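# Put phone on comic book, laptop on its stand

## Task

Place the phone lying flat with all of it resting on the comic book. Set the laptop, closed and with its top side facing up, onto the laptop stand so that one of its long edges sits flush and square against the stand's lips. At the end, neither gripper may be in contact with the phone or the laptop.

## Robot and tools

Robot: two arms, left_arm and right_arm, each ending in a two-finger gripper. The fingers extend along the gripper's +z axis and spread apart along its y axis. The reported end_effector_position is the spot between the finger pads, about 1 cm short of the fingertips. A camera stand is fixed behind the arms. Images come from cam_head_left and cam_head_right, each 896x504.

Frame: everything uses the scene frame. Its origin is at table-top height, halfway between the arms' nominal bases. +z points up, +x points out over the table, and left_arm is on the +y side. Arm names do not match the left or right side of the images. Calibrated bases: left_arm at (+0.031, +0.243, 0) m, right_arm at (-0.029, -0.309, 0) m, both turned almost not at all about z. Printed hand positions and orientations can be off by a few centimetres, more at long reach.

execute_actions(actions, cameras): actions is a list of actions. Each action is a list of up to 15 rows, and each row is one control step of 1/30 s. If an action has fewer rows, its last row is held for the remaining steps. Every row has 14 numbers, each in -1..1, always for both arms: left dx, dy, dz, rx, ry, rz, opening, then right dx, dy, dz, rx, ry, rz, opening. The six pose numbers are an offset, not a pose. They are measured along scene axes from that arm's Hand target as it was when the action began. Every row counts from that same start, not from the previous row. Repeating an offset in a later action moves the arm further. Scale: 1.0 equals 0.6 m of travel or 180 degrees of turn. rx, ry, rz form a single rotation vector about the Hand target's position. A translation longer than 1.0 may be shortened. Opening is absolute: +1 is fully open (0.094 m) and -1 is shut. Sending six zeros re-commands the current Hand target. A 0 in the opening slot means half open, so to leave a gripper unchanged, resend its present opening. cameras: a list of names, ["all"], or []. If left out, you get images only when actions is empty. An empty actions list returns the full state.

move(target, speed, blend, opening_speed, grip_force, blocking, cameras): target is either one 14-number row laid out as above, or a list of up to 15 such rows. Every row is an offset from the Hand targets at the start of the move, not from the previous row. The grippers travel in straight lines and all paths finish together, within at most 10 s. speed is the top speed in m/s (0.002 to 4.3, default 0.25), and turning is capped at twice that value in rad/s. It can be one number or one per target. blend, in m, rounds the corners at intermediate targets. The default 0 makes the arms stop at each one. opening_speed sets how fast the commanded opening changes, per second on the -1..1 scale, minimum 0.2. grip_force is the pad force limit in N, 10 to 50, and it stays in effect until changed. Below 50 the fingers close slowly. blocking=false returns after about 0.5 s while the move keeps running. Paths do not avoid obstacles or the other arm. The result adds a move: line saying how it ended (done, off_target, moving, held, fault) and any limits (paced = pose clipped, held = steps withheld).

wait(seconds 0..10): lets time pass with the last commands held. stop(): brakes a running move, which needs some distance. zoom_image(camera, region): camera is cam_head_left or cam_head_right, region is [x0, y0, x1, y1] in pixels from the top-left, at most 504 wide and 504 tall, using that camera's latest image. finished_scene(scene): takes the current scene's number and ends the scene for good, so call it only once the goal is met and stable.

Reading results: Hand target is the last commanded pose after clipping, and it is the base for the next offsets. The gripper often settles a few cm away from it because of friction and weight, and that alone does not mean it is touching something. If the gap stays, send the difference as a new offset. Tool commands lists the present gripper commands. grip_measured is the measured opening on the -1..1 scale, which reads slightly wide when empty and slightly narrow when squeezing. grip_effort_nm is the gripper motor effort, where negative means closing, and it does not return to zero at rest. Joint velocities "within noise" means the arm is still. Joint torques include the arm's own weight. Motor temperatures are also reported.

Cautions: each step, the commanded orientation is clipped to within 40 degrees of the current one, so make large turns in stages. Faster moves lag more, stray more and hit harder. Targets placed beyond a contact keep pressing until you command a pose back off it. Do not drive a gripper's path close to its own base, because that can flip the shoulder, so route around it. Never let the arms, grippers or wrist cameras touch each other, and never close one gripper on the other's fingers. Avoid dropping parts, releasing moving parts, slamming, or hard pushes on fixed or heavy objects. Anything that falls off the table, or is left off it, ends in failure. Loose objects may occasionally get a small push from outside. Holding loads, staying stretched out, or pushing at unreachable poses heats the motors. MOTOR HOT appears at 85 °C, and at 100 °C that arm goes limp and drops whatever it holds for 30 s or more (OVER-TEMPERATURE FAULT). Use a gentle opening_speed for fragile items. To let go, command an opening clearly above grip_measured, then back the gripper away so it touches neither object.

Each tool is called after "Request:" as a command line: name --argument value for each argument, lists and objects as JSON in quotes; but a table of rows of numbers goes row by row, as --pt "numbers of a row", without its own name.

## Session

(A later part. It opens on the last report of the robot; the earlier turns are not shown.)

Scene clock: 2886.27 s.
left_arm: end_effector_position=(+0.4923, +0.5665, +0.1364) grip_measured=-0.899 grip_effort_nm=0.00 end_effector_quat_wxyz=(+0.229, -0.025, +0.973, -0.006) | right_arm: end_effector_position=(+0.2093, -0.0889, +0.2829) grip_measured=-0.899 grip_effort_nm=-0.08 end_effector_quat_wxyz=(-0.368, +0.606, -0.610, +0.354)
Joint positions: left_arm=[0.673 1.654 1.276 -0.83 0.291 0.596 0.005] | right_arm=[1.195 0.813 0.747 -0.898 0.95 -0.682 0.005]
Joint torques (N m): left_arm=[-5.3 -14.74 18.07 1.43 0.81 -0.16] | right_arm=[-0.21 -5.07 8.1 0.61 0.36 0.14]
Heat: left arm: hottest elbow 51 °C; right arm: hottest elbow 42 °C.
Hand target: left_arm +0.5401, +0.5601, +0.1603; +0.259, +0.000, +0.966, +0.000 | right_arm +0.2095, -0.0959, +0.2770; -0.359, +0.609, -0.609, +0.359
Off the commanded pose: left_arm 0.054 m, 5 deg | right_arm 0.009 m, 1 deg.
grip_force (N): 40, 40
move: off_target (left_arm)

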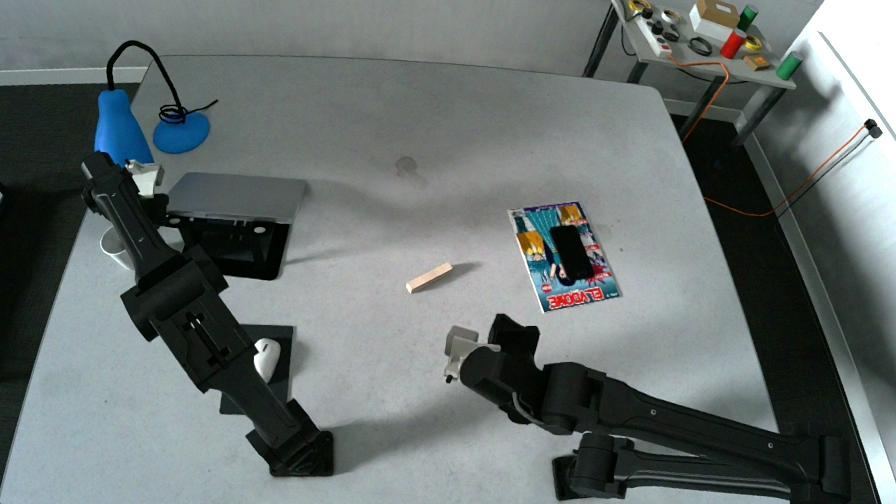

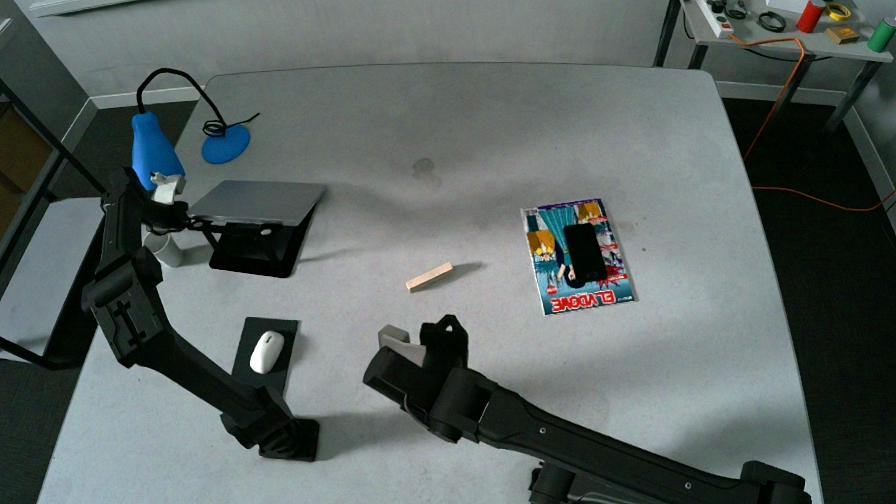

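Request:
zoom_image --camera "cam_head_right" --region '[175, 175, 255, 245]'

Request:
zoom_image --camera "cam_head_right" --region '[245, 175, 325, 245]'

Request:
zoom_image --camera "cam_head_left" --region '[165, 165, 245, 235]'

Request:
zoom_image --camera "cam_head_left" --region '[235, 165, 315, 235]'

Scaled by 6.300.

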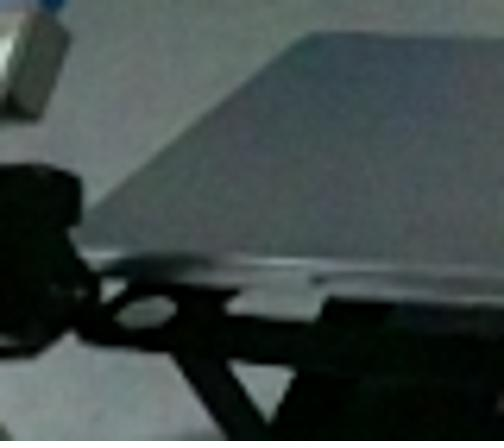

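Scaled by 6.300.

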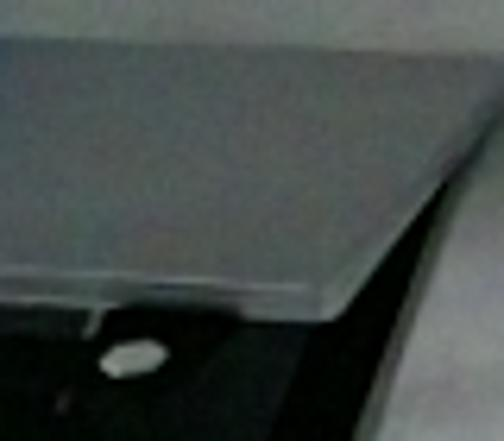

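Scaled by 6.300.

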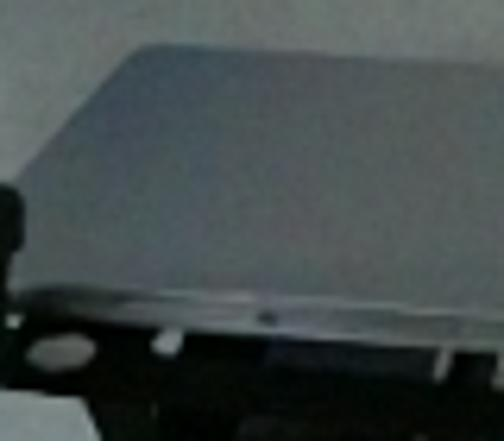

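Scaled by 6.300.

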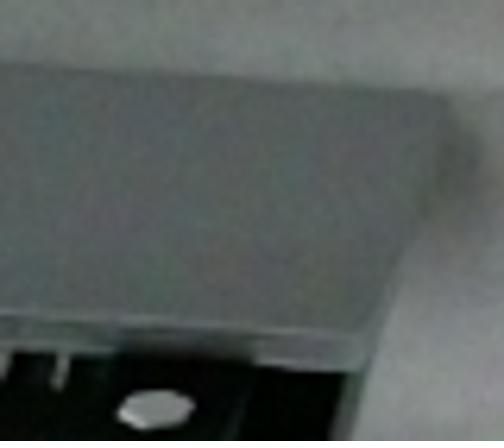

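Request:
move --target '[0.03, 0, 0, 0, 0, 0, -0.9, 0, 0, 0, 0, 0, 0, -0.9]' --speed 0.05 --cameras '["cam_head_left", "cam_head_right"]'

Request:
zoom_image --camera "cam_head_left" --region '[130, 155, 310, 295]'

Request:
zoom_image --camera "cam_head_right" --region '[165, 155, 345, 295]'

Scene clock: 2908.07 s.
left_arm: end_effector_position=(+0.5114, +0.5671, +0.1362) grip_measured=-0.899 grip_effort_nm=0.00 end_effector_quat_wxyz=(+0.230, -0.024, +0.973, -0.005) | right_arm: end_effector_position=(+0.2093, -0.0889, +0.2829) grip_measured=-0.899 grip_effort_nm=-0.08 end_effector_quat_wxyz=(-0.368, +0.606, -0.610, +0.354)
Joint positions: left_arm=[0.65 1.689 1.32 -0.83 0.284 0.576 0.005] | right_arm=[1.195 0.813 0.747 -0.898 0.95 -0.682 0.005]
Joint torques (N m): left_arm=[-5.54 -16.38 18.09 1.29 0.71 -0.09] | right_arm=[-0.21 -5.13 8.1 0.58 0.36 0.15]
Heat: left arm: hottest elbow 50 °C; right arm: hottest elbow 42 °C.
Hand target: left_arm +0.5580, +0.5602, +0.1602; +0.259, +0.000, +0.966, +0.000 | right_arm +0.2095, -0.0959, +0.2770; -0.359, +0.609, -0.609, +0.359
Off the commanded pose: left_arm 0.053 m, 4 deg | right_arm 0.009 m, 1 deg.
grip_force (N): 40, 40
move: off_target (left_arm)

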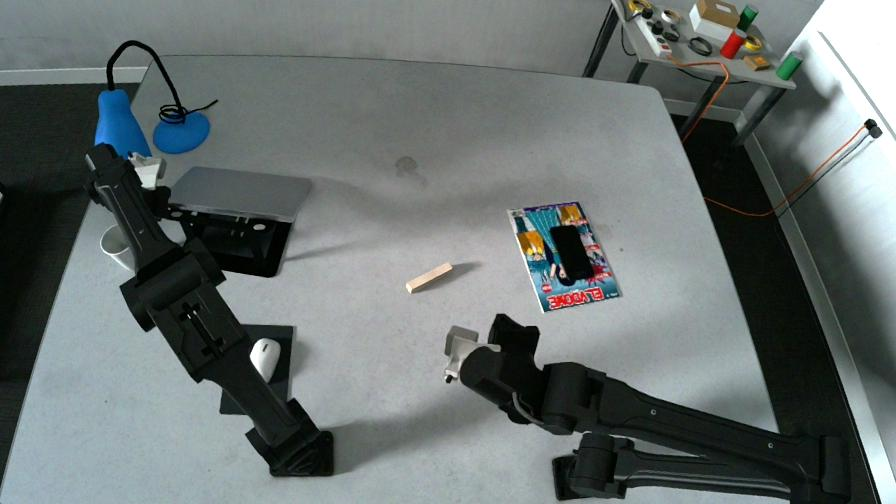

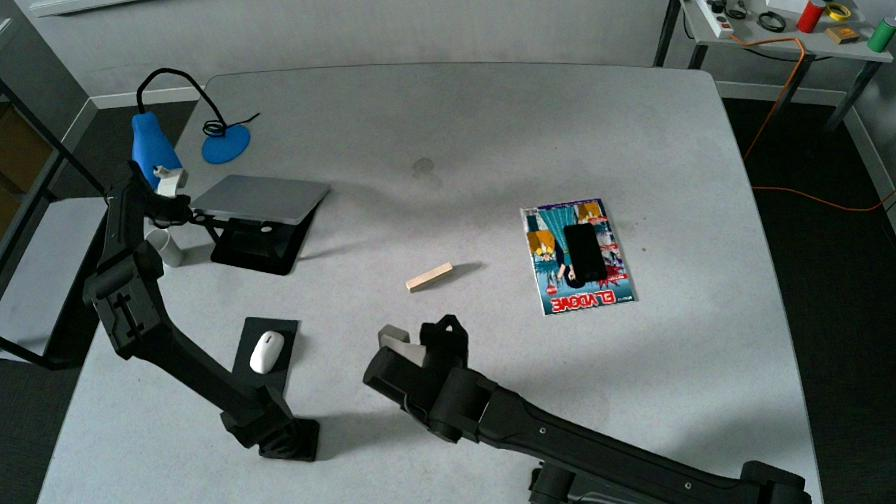

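Scaled by 2.800.

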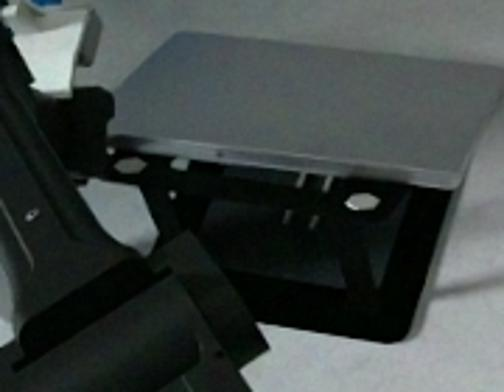

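Scaled by 2.800.

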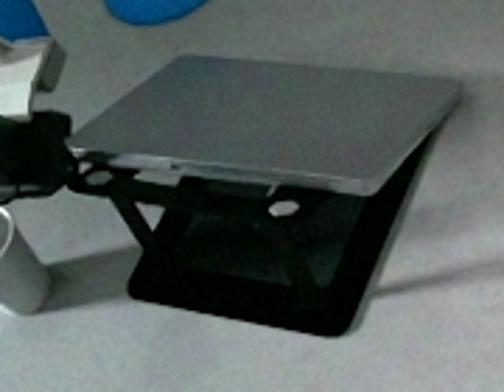

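Request:
zoom_image --camera "cam_head_left" --region '[165, 160, 245, 230]'

Request:
zoom_image --camera "cam_head_left" --region '[240, 165, 320, 235]'

Request:
zoom_image --camera "cam_head_right" --region '[180, 170, 260, 240]'

Request:
zoom_image --camera "cam_head_right" --region '[255, 170, 335, 240]'

Scaled by 6.300.

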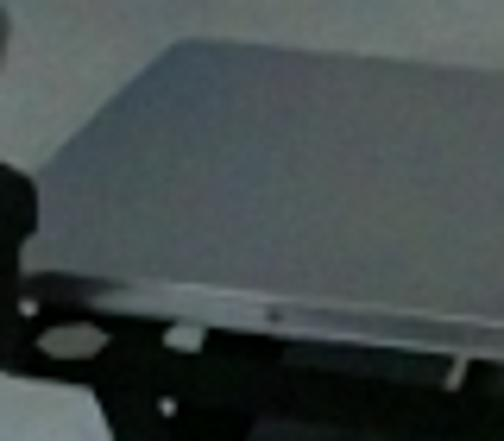

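Scaled by 6.300.

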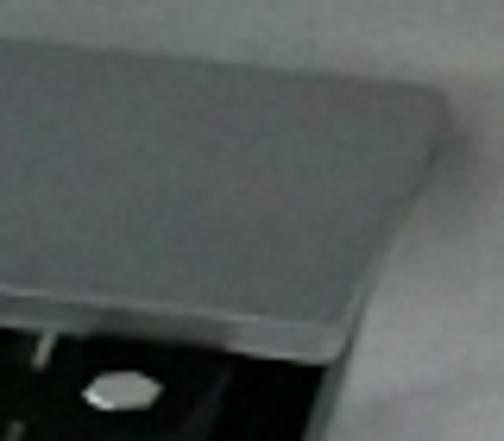

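Scaled by 6.300.

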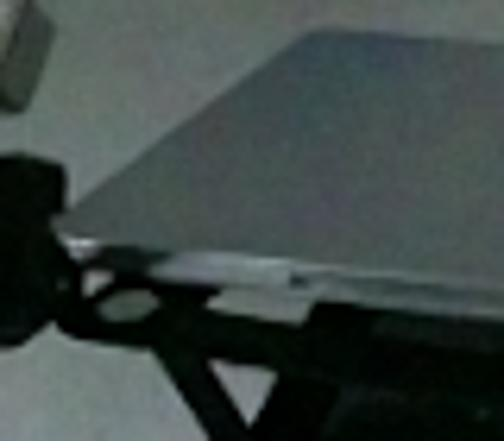

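Scaled by 6.300.

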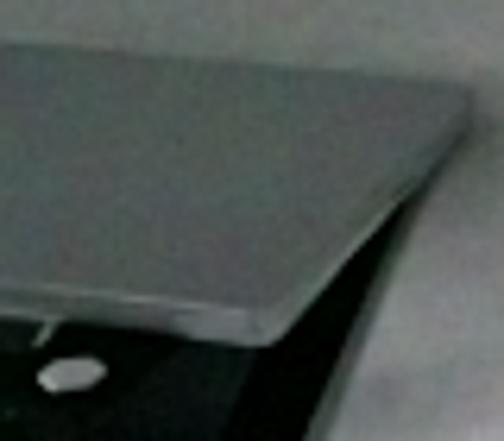

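Request:
zoom_image --camera "cam_head_left" --region '[185, 155, 255, 190]'

Request:
zoom_image --camera "cam_head_left" --region '[250, 155, 320, 190]'

Request:
zoom_image --camera "cam_head_right" --region '[215, 160, 285, 195]'

Request:
zoom_image --camera "cam_head_right" --region '[270, 160, 340, 195]'

Scaled by 7.200.

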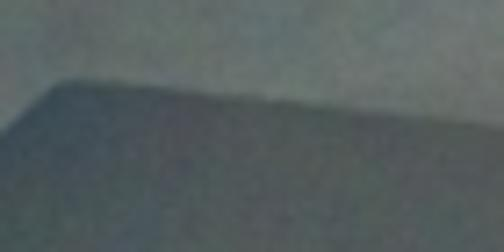

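Scaled by 7.200.

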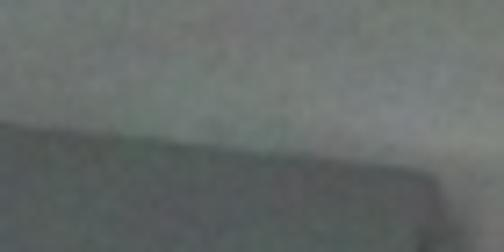

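Scaled by 7.200.

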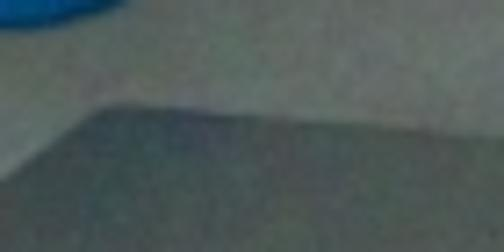

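Scaled by 7.200.

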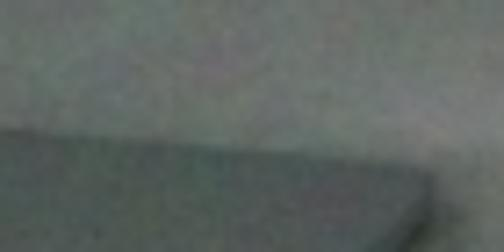

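Request:
move --pt "-0.2 0.01 0 0 0 0 -0.9 0 0 0 0 0 0 -0.9" --pt "-0.3 0.01 0.12 0 0 0 -0.9 0 0 0 0 0 0 -0.9" --pt "-0.4 -0.25 0.2 0 0 0 -0.9 0 0 0 0 0 0 -0.9" --speed '[0.12, 0.25, 0.35]' --blend '[0.02, 0.03, 0]' --cameras '["cam_head_left", "cam_head_right"]'

Request:
zoom_image --camera "cam_head_left" --region '[140, 155, 320, 295]'

Request:
zoom_image --camera "cam_head_right" --region '[165, 155, 345, 295]'

Scene clock: 2935.70 s.
left_arm: end_effector_position=(+0.3185, +0.4166, +0.2862) grip_measured=-0.899 grip_effort_nm=0.00 end_effector_quat_wxyz=(+0.267, +0.000, +0.964, +0.009) | right_arm: end_effector_position=(+0.2093, -0.0889, +0.2829) grip_measured=-0.899 grip_effort_nm=-0.08 end_effector_quat_wxyz=(-0.368, +0.606, -0.610, +0.354)
Joint positions: left_arm=[0.684 0.93 1.003 -1.208 0.329 0.639 0.005] | right_arm=[1.195 0.813 0.747 -0.898 0.95 -0.682 0.005]
Joint torques (N m): left_arm=[-2.02 -5.89 10.41 0.8 0.08 -0.1] | right_arm=[-0.21 -5.07 8.08 0.59 0.36 0.14]
Heat: left arm: hottest elbow 51 °C; right arm: hottest elbow 42 °C.
Hand target: left_arm +0.3180, +0.4101, +0.2803; +0.259, +0.001, +0.966, +0.000 | right_arm +0.2095, -0.0959, +0.2770; -0.359, +0.609, -0.609, +0.359
Off the commanded pose: left_arm 0.009 m, 1 deg | right_arm 0.009 m, 1 deg.
grip_force (N): 40, 40
move: done

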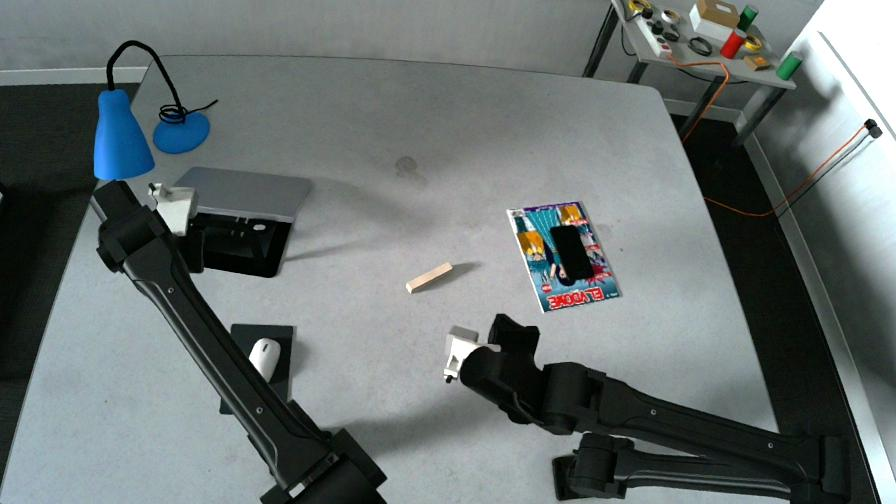

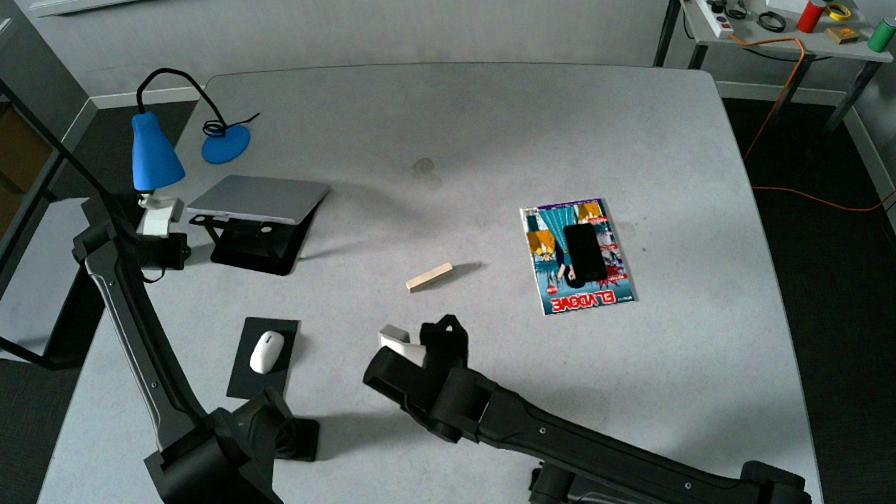

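Scaled by 2.800.

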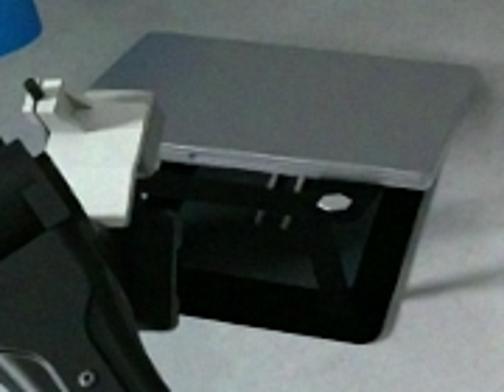

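Scaled by 2.800.

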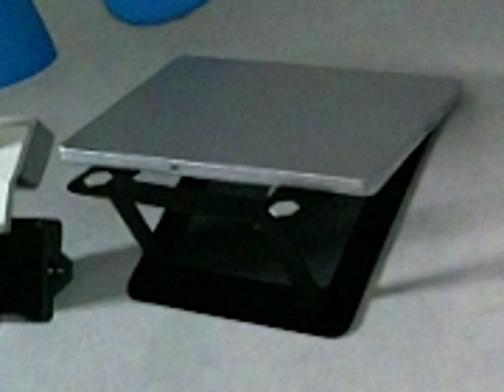

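Request:
zoom_image --camera "cam_head_right" --region '[270, 175, 350, 285]'

Request:
zoom_image --camera "cam_head_right" --region '[180, 195, 290, 285]'

Scaled by 4.582.

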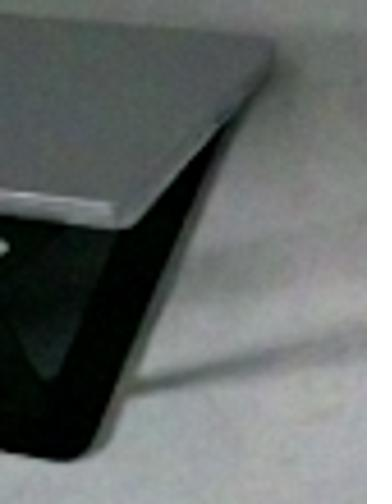

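Scaled by 4.582.

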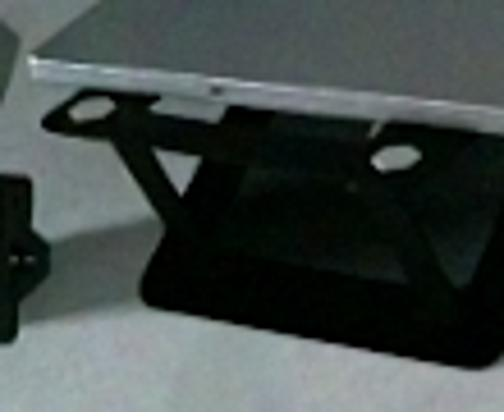

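Request:
move --pt "0.1867 0.2617 -0.0833 0 0 0 -0.9 0 0 0 0 0 0 -0.9" --pt "0.1867 0.2617 -0.2005 0 0 0 -0.9 0 0 0 0 0 0 -0.9" --pt "0.36 0.2617 -0.2005 0 0 0 -0.9 0 0 0 0 0 0 -0.9" --speed '[0.3, 0.12, 0.06]' --cameras '["cam_head_left", "cam_head_right"]'

Request:
zoom_image --camera "cam_head_right" --region '[165, 185, 235, 250]'

Request:
zoom_image --camera "cam_head_left" --region '[140, 155, 320, 295]'

Scene clock: 3011.57 s.
left_arm: end_effector_position=(+0.5034, +0.5653, +0.1397) grip_measured=-0.899 grip_effort_nm=0.00 end_effector_quat_wxyz=(+0.237, -0.013, +0.971, -0.010) | right_arm: end_effector_position=(+0.2093, -0.0889, +0.2829) grip_measured=-0.899 grip_effort_nm=-0.08 end_effector_quat_wxyz=(-0.368, +0.606, -0.610, +0.354)
Joint positions: left_arm=[0.663 1.668 1.299 -0.829 0.309 0.606 0.005] | right_arm=[1.195 0.813 0.747 -0.898 0.95 -0.682 0.005]
Joint torques (N m): left_arm=[-3.14 -15.62 16.36 1.18 0.4 -0.11] | right_arm=[-0.15 -5.13 8.1 0.58 0.35 0.14]
Motor temperatures (°C): left_arm=[22 27 45 24 27 23 26] | right_arm=[26 35 42 25 24 23 25]
Heat: left arm: hottest elbow 45 °C; right arm: hottest elbow 42 °C.
Hand target: left_arm +0.5340, +0.5673, +0.1599; +0.259, +0.000, +0.966, +0.000 | right_arm +0.2095, -0.0959, +0.2770; -0.359, +0.609, -0.609, +0.359
Off the commanded pose: left_arm 0.037 m, 3 deg | right_arm 0.009 m, 1 deg.
grip_force (N): 40, 40
move: off_target (left_arm)

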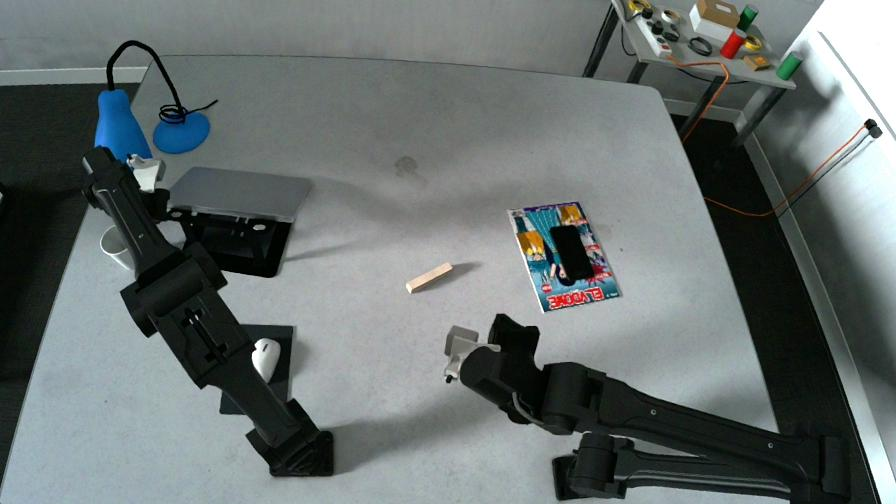

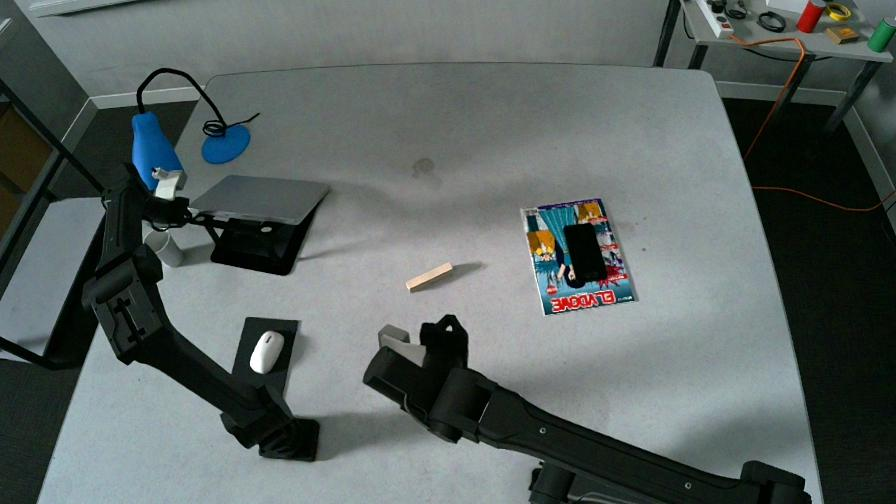

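Scaled by 7.200.

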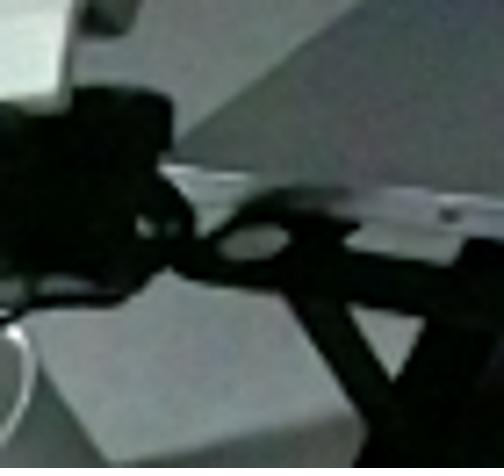

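Scaled by 2.800.

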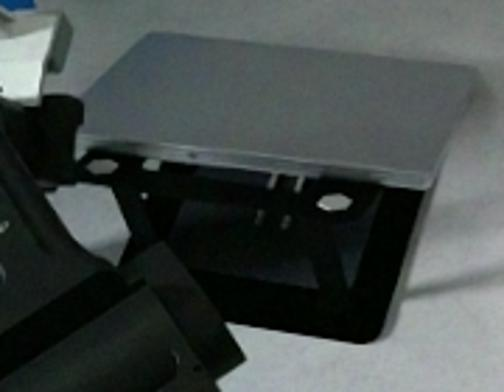

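Request:
move --pt "0.03 0 0 0 0 0 -0.9 0 0 0 0 0 0 -0.9" --pt "0.035 0 0.06 0 0 0 -0.9 0 0 0 0 0 0 -0.9" --speed '[0.05, 0.05]' --cameras '["cam_head_left", "cam_head_right"]'

Request:
zoom_image --camera "cam_head_right" --region '[165, 155, 345, 295]'

Request:
zoom_image --camera "cam_head_left" --region '[140, 155, 320, 295]'

Scene clock: 3017.47 s.
left_arm: end_effector_position=(+0.5336, +0.5583, +0.1709) grip_measured=-0.899 grip_effort_nm=0.00 end_effector_quat_wxyz=(+0.240, -0.004, +0.971, -0.011) | right_arm: end_effector_position=(+0.2093, -0.0889, +0.2829) grip_measured=-0.899 grip_effort_nm=-0.08 end_effector_quat_wxyz=(-0.368, +0.606, -0.610, +0.354)
Joint positions: left_arm=[0.619 1.689 1.41 -0.906 0.301 0.581 0.005] | right_arm=[1.195 0.813 0.747 -0.898 0.95 -0.682 0.005]
Joint torques (N m): left_arm=[-2.26 -17.32 17.33 0.65 0.3 -0.1] | right_arm=[-0.21 -5.13 8.13 0.59 0.35 0.15]
Heat: left arm: hottest elbow 45 °C; right arm: hottest elbow 42 °C.
Hand target: left_arm +0.5550, +0.5672, +0.1960; +0.259, +0.000, +0.966, +0.000 | right_arm +0.2095, -0.0959, +0.2770; -0.359, +0.609, -0.609, +0.359
Off the commanded pose: left_arm 0.034 m, 3 deg | right_arm 0.009 m, 1 deg.
grip_force (N): 40, 40
move: off_target (left_arm)

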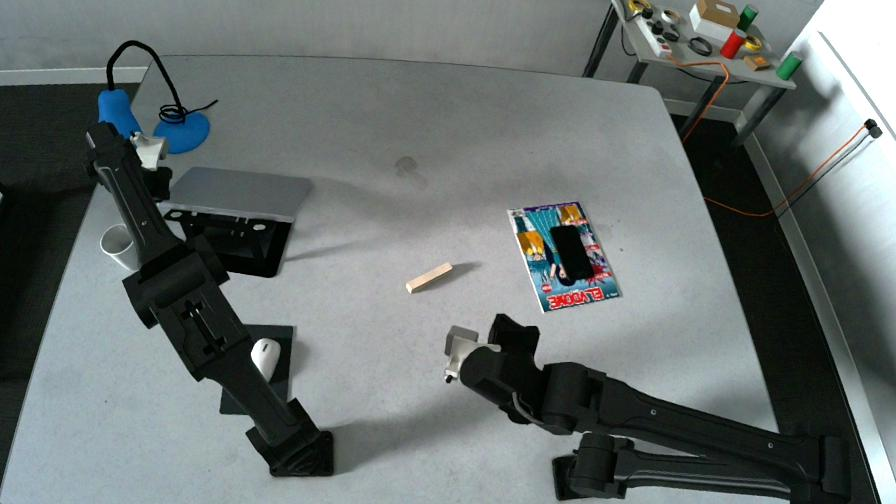

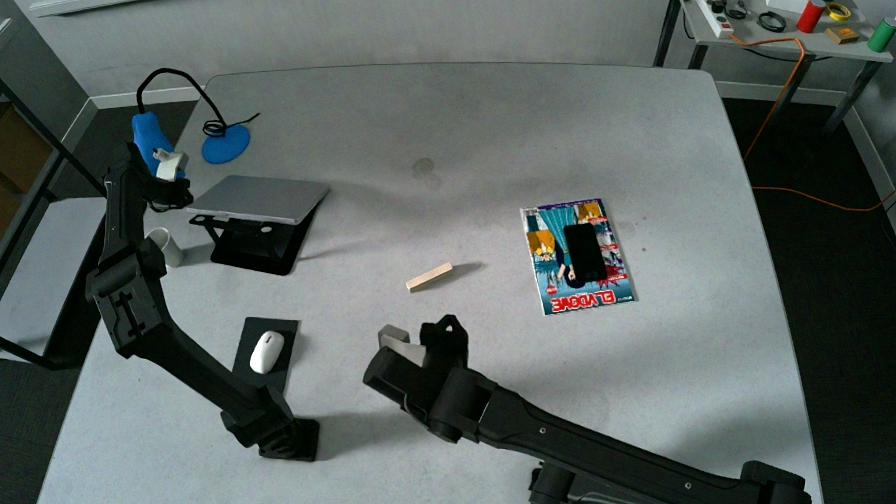

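Scaled by 2.800.

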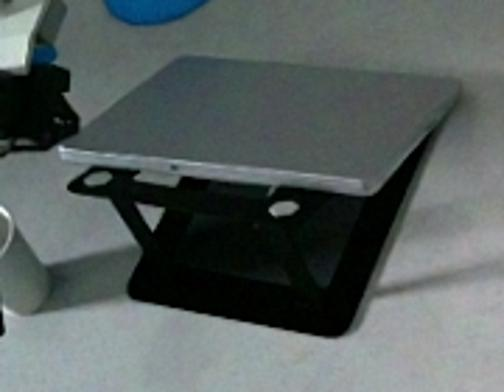

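Scaled by 2.800.

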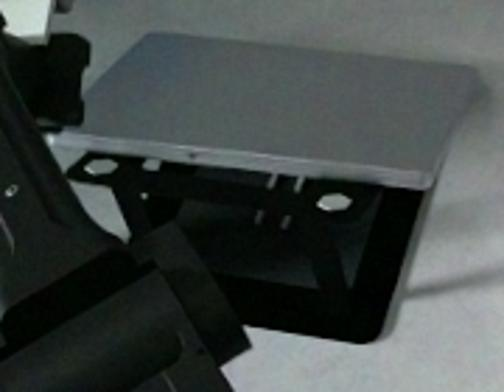

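Request:
move --pt "-0.125 0 0 0 0 0 -0.9 0 0 0 0 0 0 -0.9" --pt "-0.125 -0.03 -0.06 0 0 0 -0.9 0 0 0 0 0 0 -0.9" --pt "-0.03 -0.03 -0.06 0 0 0 -0.9 0 0 0 0 0 0 -0.9" --speed '[0.15, 0.12, 0.06]' --cameras '["cam_head_left", "cam_head_right"]'

Request:
zoom_image --camera "cam_head_right" --region '[165, 185, 235, 250]'

Request:
zoom_image --camera "cam_head_left" --region '[140, 155, 320, 295]'

Scene clock: 3028.30 s.
left_arm: end_effector_position=(+0.5116, +0.5459, +0.1439) grip_measured=-0.899 grip_effort_nm=0.00 end_effector_quat_wxyz=(+0.242, -0.008, +0.970, -0.004) | right_arm: end_effector_position=(+0.2093, -0.0889, +0.2829) grip_measured=-0.899 grip_effort_nm=-0.08 end_effector_quat_wxyz=(-0.368, +0.606, -0.610, +0.354)
Joint positions: left_arm=[0.623 1.643 1.274 -0.804 0.292 0.575 0.005] | right_arm=[1.195 0.813 0.747 -0.898 0.95 -0.682 0.005]
Joint torques (N m): left_arm=[-2.32 -15.62 16.36 0.95 0.49 -0.07] | right_arm=[-0.21 -5.13 8.09 0.57 0.36 0.15]
Heat: left arm: hottest elbow 47 °C; right arm: hottest elbow 42 °C.
Hand target: left_arm +0.5370, +0.5491, +0.1600; +0.259, +0.000, +0.966, +0.000 | right_arm +0.2095, -0.0959, +0.2770; -0.359, +0.609, -0.609, +0.359
Off the commanded pose: left_arm 0.030 m, 2 deg | right_arm 0.009 m, 1 deg.
grip_force (N): 40, 40
move: off_target (left_arm)

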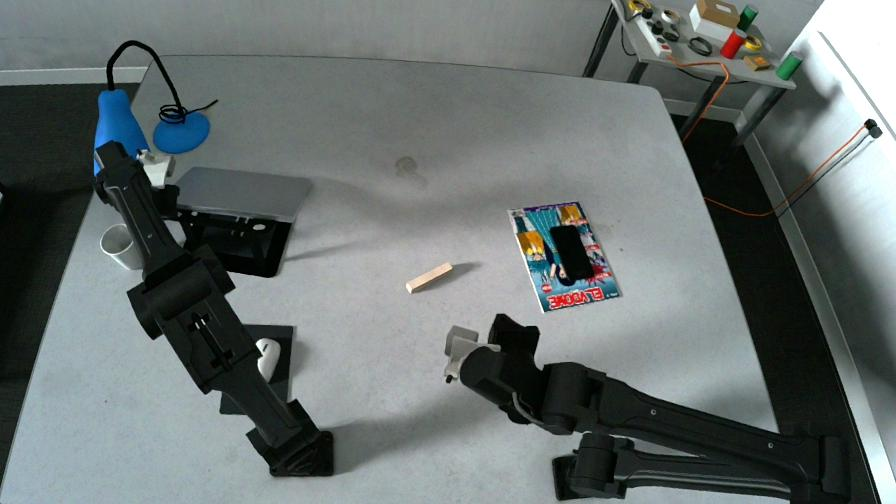

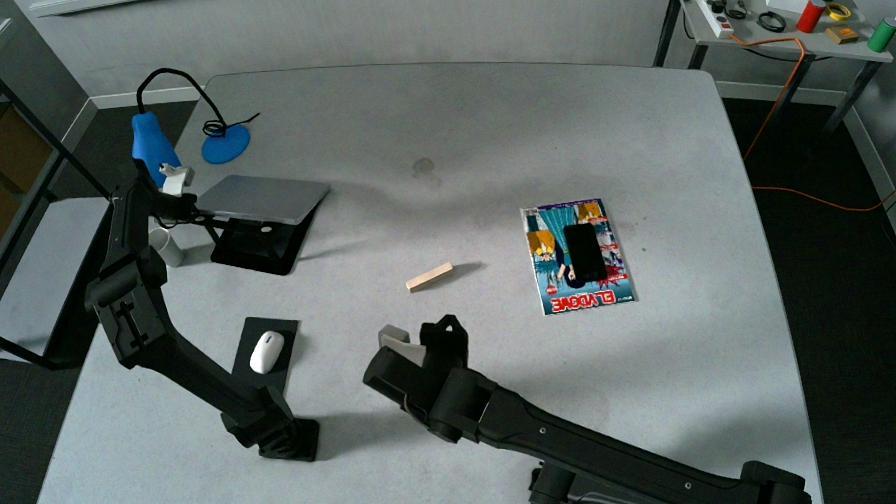

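Scaled by 7.200.

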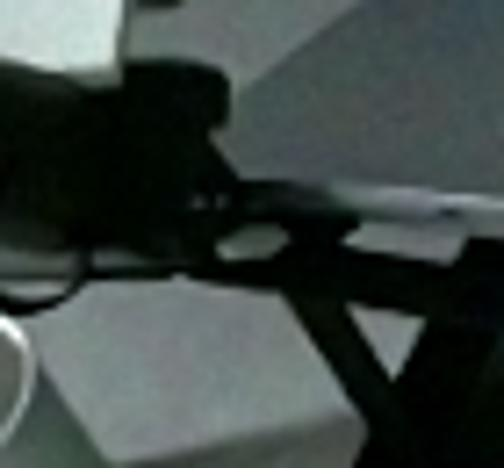

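Scaled by 2.800.

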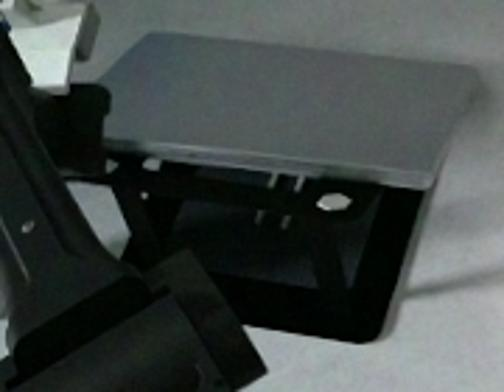

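Request:
move --pt "0.03 0.008 0 0 0 0 -0.9 0 0 0 0 0 0 -0.9" --pt "0.035 0.008 0.04 0 0 0 -0.9 0 0 0 0 0 0 -0.9" --speed '[0.05, 0.05]' --cameras '["cam_head_left", "cam_head_right"]'

Request:
zoom_image --camera "cam_head_right" --region '[165, 155, 345, 295]'

Request:
zoom_image --camera "cam_head_left" --region '[140, 155, 320, 295]'

Scene clock: 3034.47 s.
left_arm: end_effector_position=(+0.5345, +0.5440, +0.1580) grip_measured=-0.899 grip_effort_nm=0.00 end_effector_quat_wxyz=(+0.235, -0.004, +0.972, -0.013) | right_arm: end_effector_position=(+0.2093, -0.0889, +0.2829) grip_measured=-0.899 grip_effort_nm=-0.08 end_effector_quat_wxyz=(-0.368, +0.606, -0.610, +0.354)
Joint positions: left_arm=[0.596 1.683 1.37 -0.875 0.291 0.559 0.005] | right_arm=[1.195 0.813 0.747 -0.898 0.95 -0.682 0.005]
Joint torques (N m): left_arm=[-2.26 -17.08 17.39 0.94 0.26 -0.09] | right_arm=[-0.15 -5.13 8.08 0.59 0.35 0.14]
Heat: left arm: hottest elbow 48 °C; right arm: hottest elbow 42 °C.
Hand target: left_arm +0.5581, +0.5540, +0.1841; +0.259, +0.001, +0.966, +0.000 | right_arm +0.2095, -0.0959, +0.2770; -0.359, +0.609, -0.609, +0.359
Off the commanded pose: left_arm 0.036 m, 3 deg | right_arm 0.009 m, 1 deg.
grip_force (N): 40, 40
move: off_target (left_arm)

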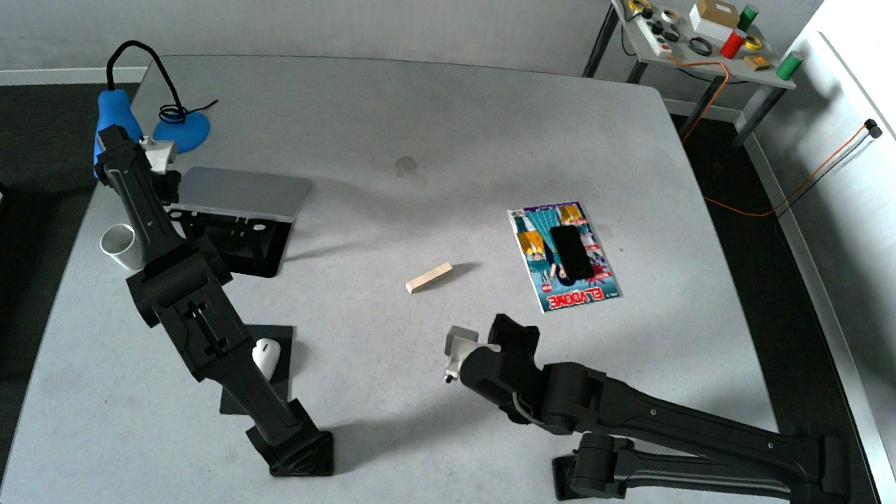

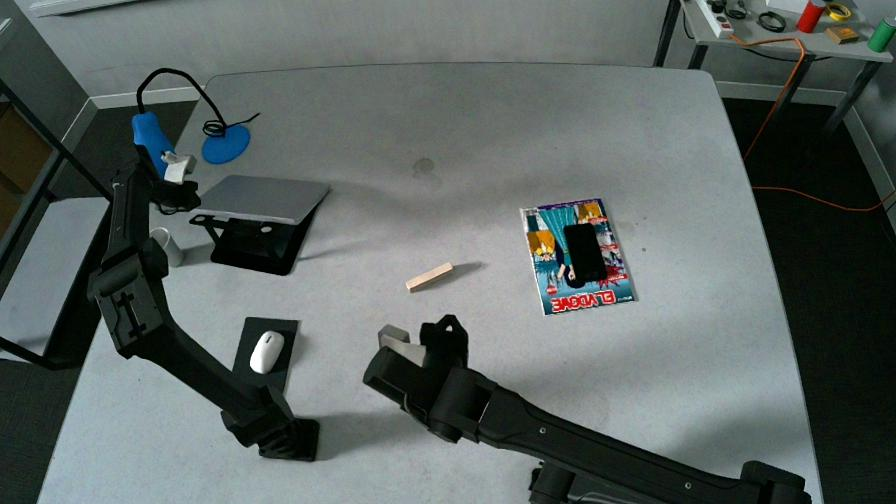

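Scaled by 2.800.

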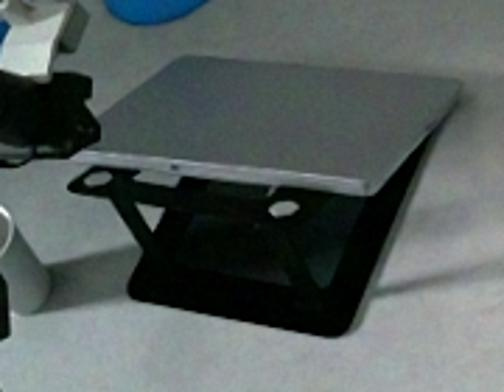

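Scaled by 2.800.

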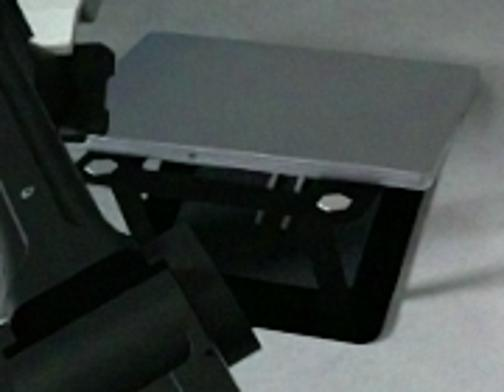

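Request:
move --pt "0 0.01 0.08 0 0 0 -0.9 0 0 0 0 0 0 -0.9" --pt "-0.25 0.0 0.15 0 0 0 -0.9 0 0 0 0 0 0 -0.9" --pt "-0.5 -0.2 0.2 0 0 0 -0.9 0 0 0 0 0 0 -0.9" --speed '[0.15, 0.3, 0.4]' --blend '[0.02, 0.05, 0]' --cameras '["cam_head_left", "cam_head_right"]'

Request:
zoom_image --camera "cam_head_left" --region '[190, 160, 240, 185]'

Request:
zoom_image --camera "cam_head_left" --region '[230, 160, 280, 185]'

Request:
zoom_image --camera "cam_head_left" --region '[270, 160, 320, 185]'

Scene clock: 3075.13 s.
left_arm: end_effector_position=(+0.2620, +0.4328, +0.3106) grip_measured=-0.899 grip_effort_nm=0.00 end_effector_quat_wxyz=(+0.265, +0.006, +0.964, +0.008) | right_arm: end_effector_position=(+0.2093, -0.0889, +0.2829) grip_measured=-0.899 grip_effort_nm=-0.08 end_effector_quat_wxyz=(-0.368, +0.606, -0.610, +0.354)
Joint positions: left_arm=[0.895 0.882 1.049 -1.384 0.412 0.861 0.005] | right_arm=[1.195 0.813 0.747 -0.898 0.95 -0.682 0.005]
Joint torques (N m): left_arm=[-0.44 -5.19 10.13 0.59 0.46 0.11] | right_arm=[-0.21 -5.13 8.1 0.58 0.35 0.15]
Motor temperatures (°C): left_arm=[22 28 53 24 27 23 26] | right_arm=[26 35 42 25 24 23 25]
Heat: left arm: hottest elbow 53 °C; right arm: hottest elbow 42 °C.
Hand target: left_arm +0.2580, +0.4340, +0.3040; +0.259, +0.000, +0.966, +0.000 | right_arm +0.2095, -0.0959, +0.2770; -0.359, +0.609, -0.609, +0.359
Off the commanded pose: left_arm 0.008 m, 1 deg | right_arm 0.009 m, 1 deg.
grip_force (N): 40, 40
move: done

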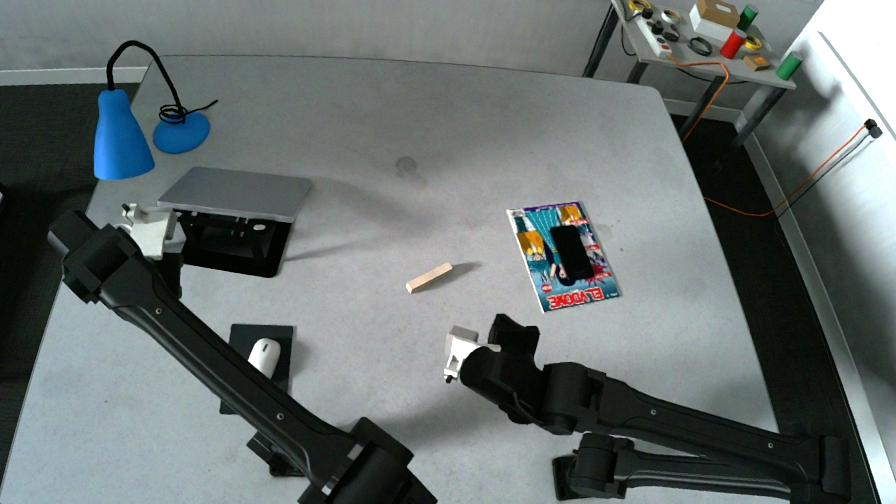

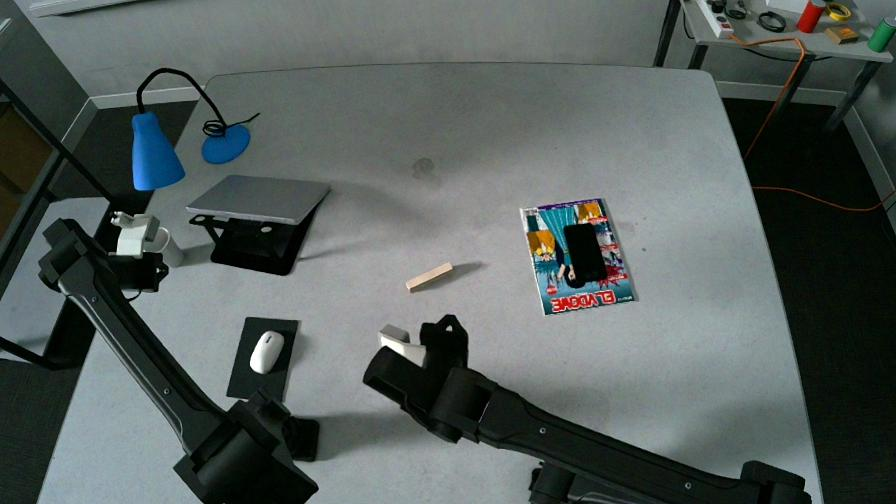

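Scaled by 10.080.

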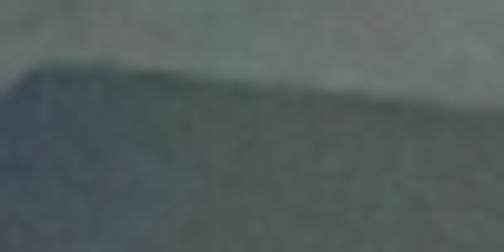

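Scaled by 10.080.

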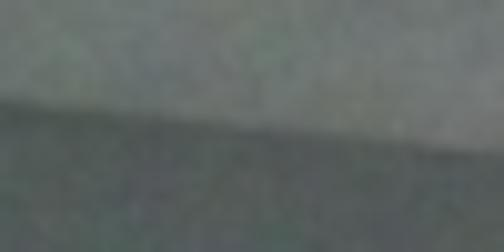

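Scaled by 10.080.

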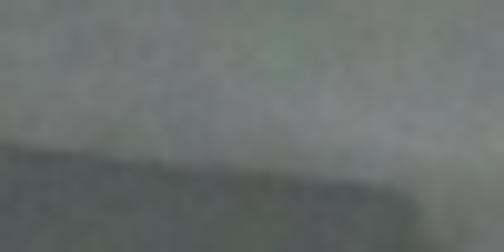

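Request:
execute_actions --actions '[]'

Scene clock: 3089.93 s.
left_arm: end_effector_position=(+0.2620, +0.4328, +0.3106) grip_measured=-0.899 grip_effort_nm=0.00 end_effector_quat_wxyz=(+0.265, +0.006, +0.964, +0.008) | right_arm: end_effector_position=(+0.2093, -0.0889, +0.2829) grip_measured=-0.899 grip_effort_nm=-0.08 end_effector_quat_wxyz=(-0.368, +0.606, -0.610, +0.354)
Joint positions: left_arm=[0.895 0.882 1.049 -1.384 0.412 0.862 0.005] | right_arm=[1.195 0.813 0.747 -0.898 0.95 -0.682 0.005]
Joint velocities: within noise
Joint torques (N m): left_arm=[-0.09 -4.95 10.28 0.36 0.34 0.07] | right_arm=[-0.15 -5.07 8.12 0.58 0.36 0.15]
Motor temperatures (°C): left_arm=[22 27 50 24 27 23 26] | right_arm=[26 35 42 25 24 23 25]
Heat: left arm: hottest elbow 50 °C; right arm: hottest elbow 42 °C.
Hand target: left_arm +0.2580, +0.4340, +0.3040; +0.259, +0.001, +0.966, +0.000 | right_arm +0.2095, -0.0959, +0.2770; -0.359, +0.609, -0.609, +0.359
Tool commands: left_gripper/opening=-0.9 right_gripper/opening=-0.9
Off the commanded pose: left_arm 0.008 m, 1 deg | right_arm 0.009 m, 1 deg.
grip_force (N): 40, 40

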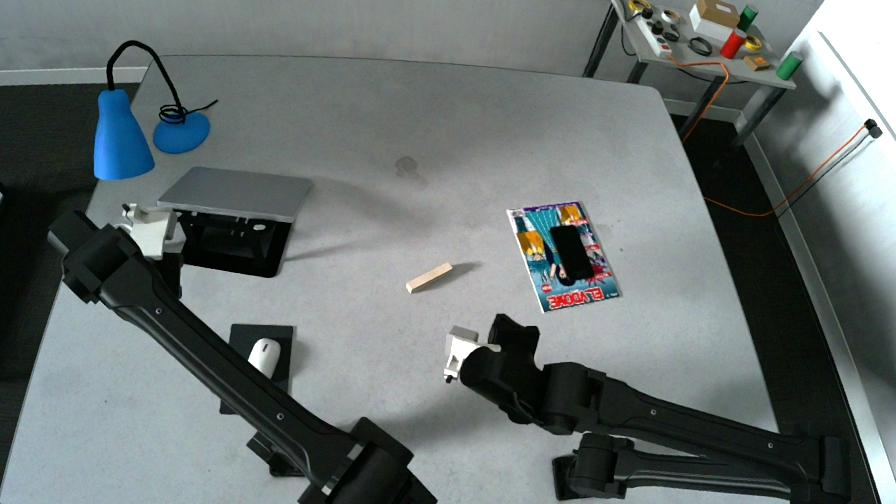

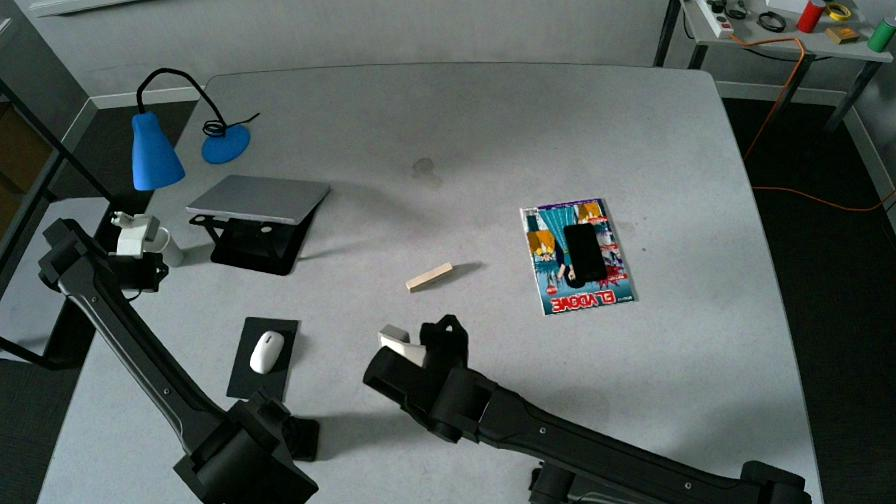

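Request:
zoom_image --camera "cam_head_right" --region '[160, 150, 360, 290]'

Request:
zoom_image --camera "cam_head_left" --region '[140, 145, 340, 285]'

Scaled by 2.520.

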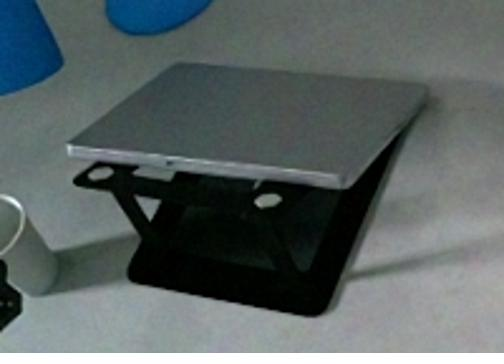

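Scaled by 2.520.

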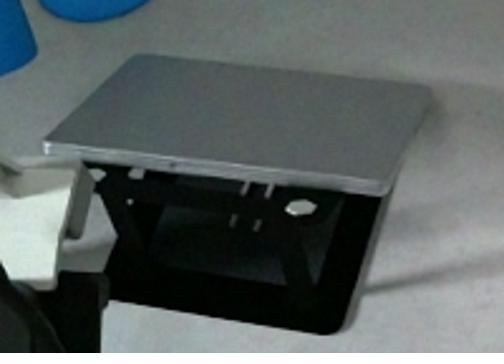

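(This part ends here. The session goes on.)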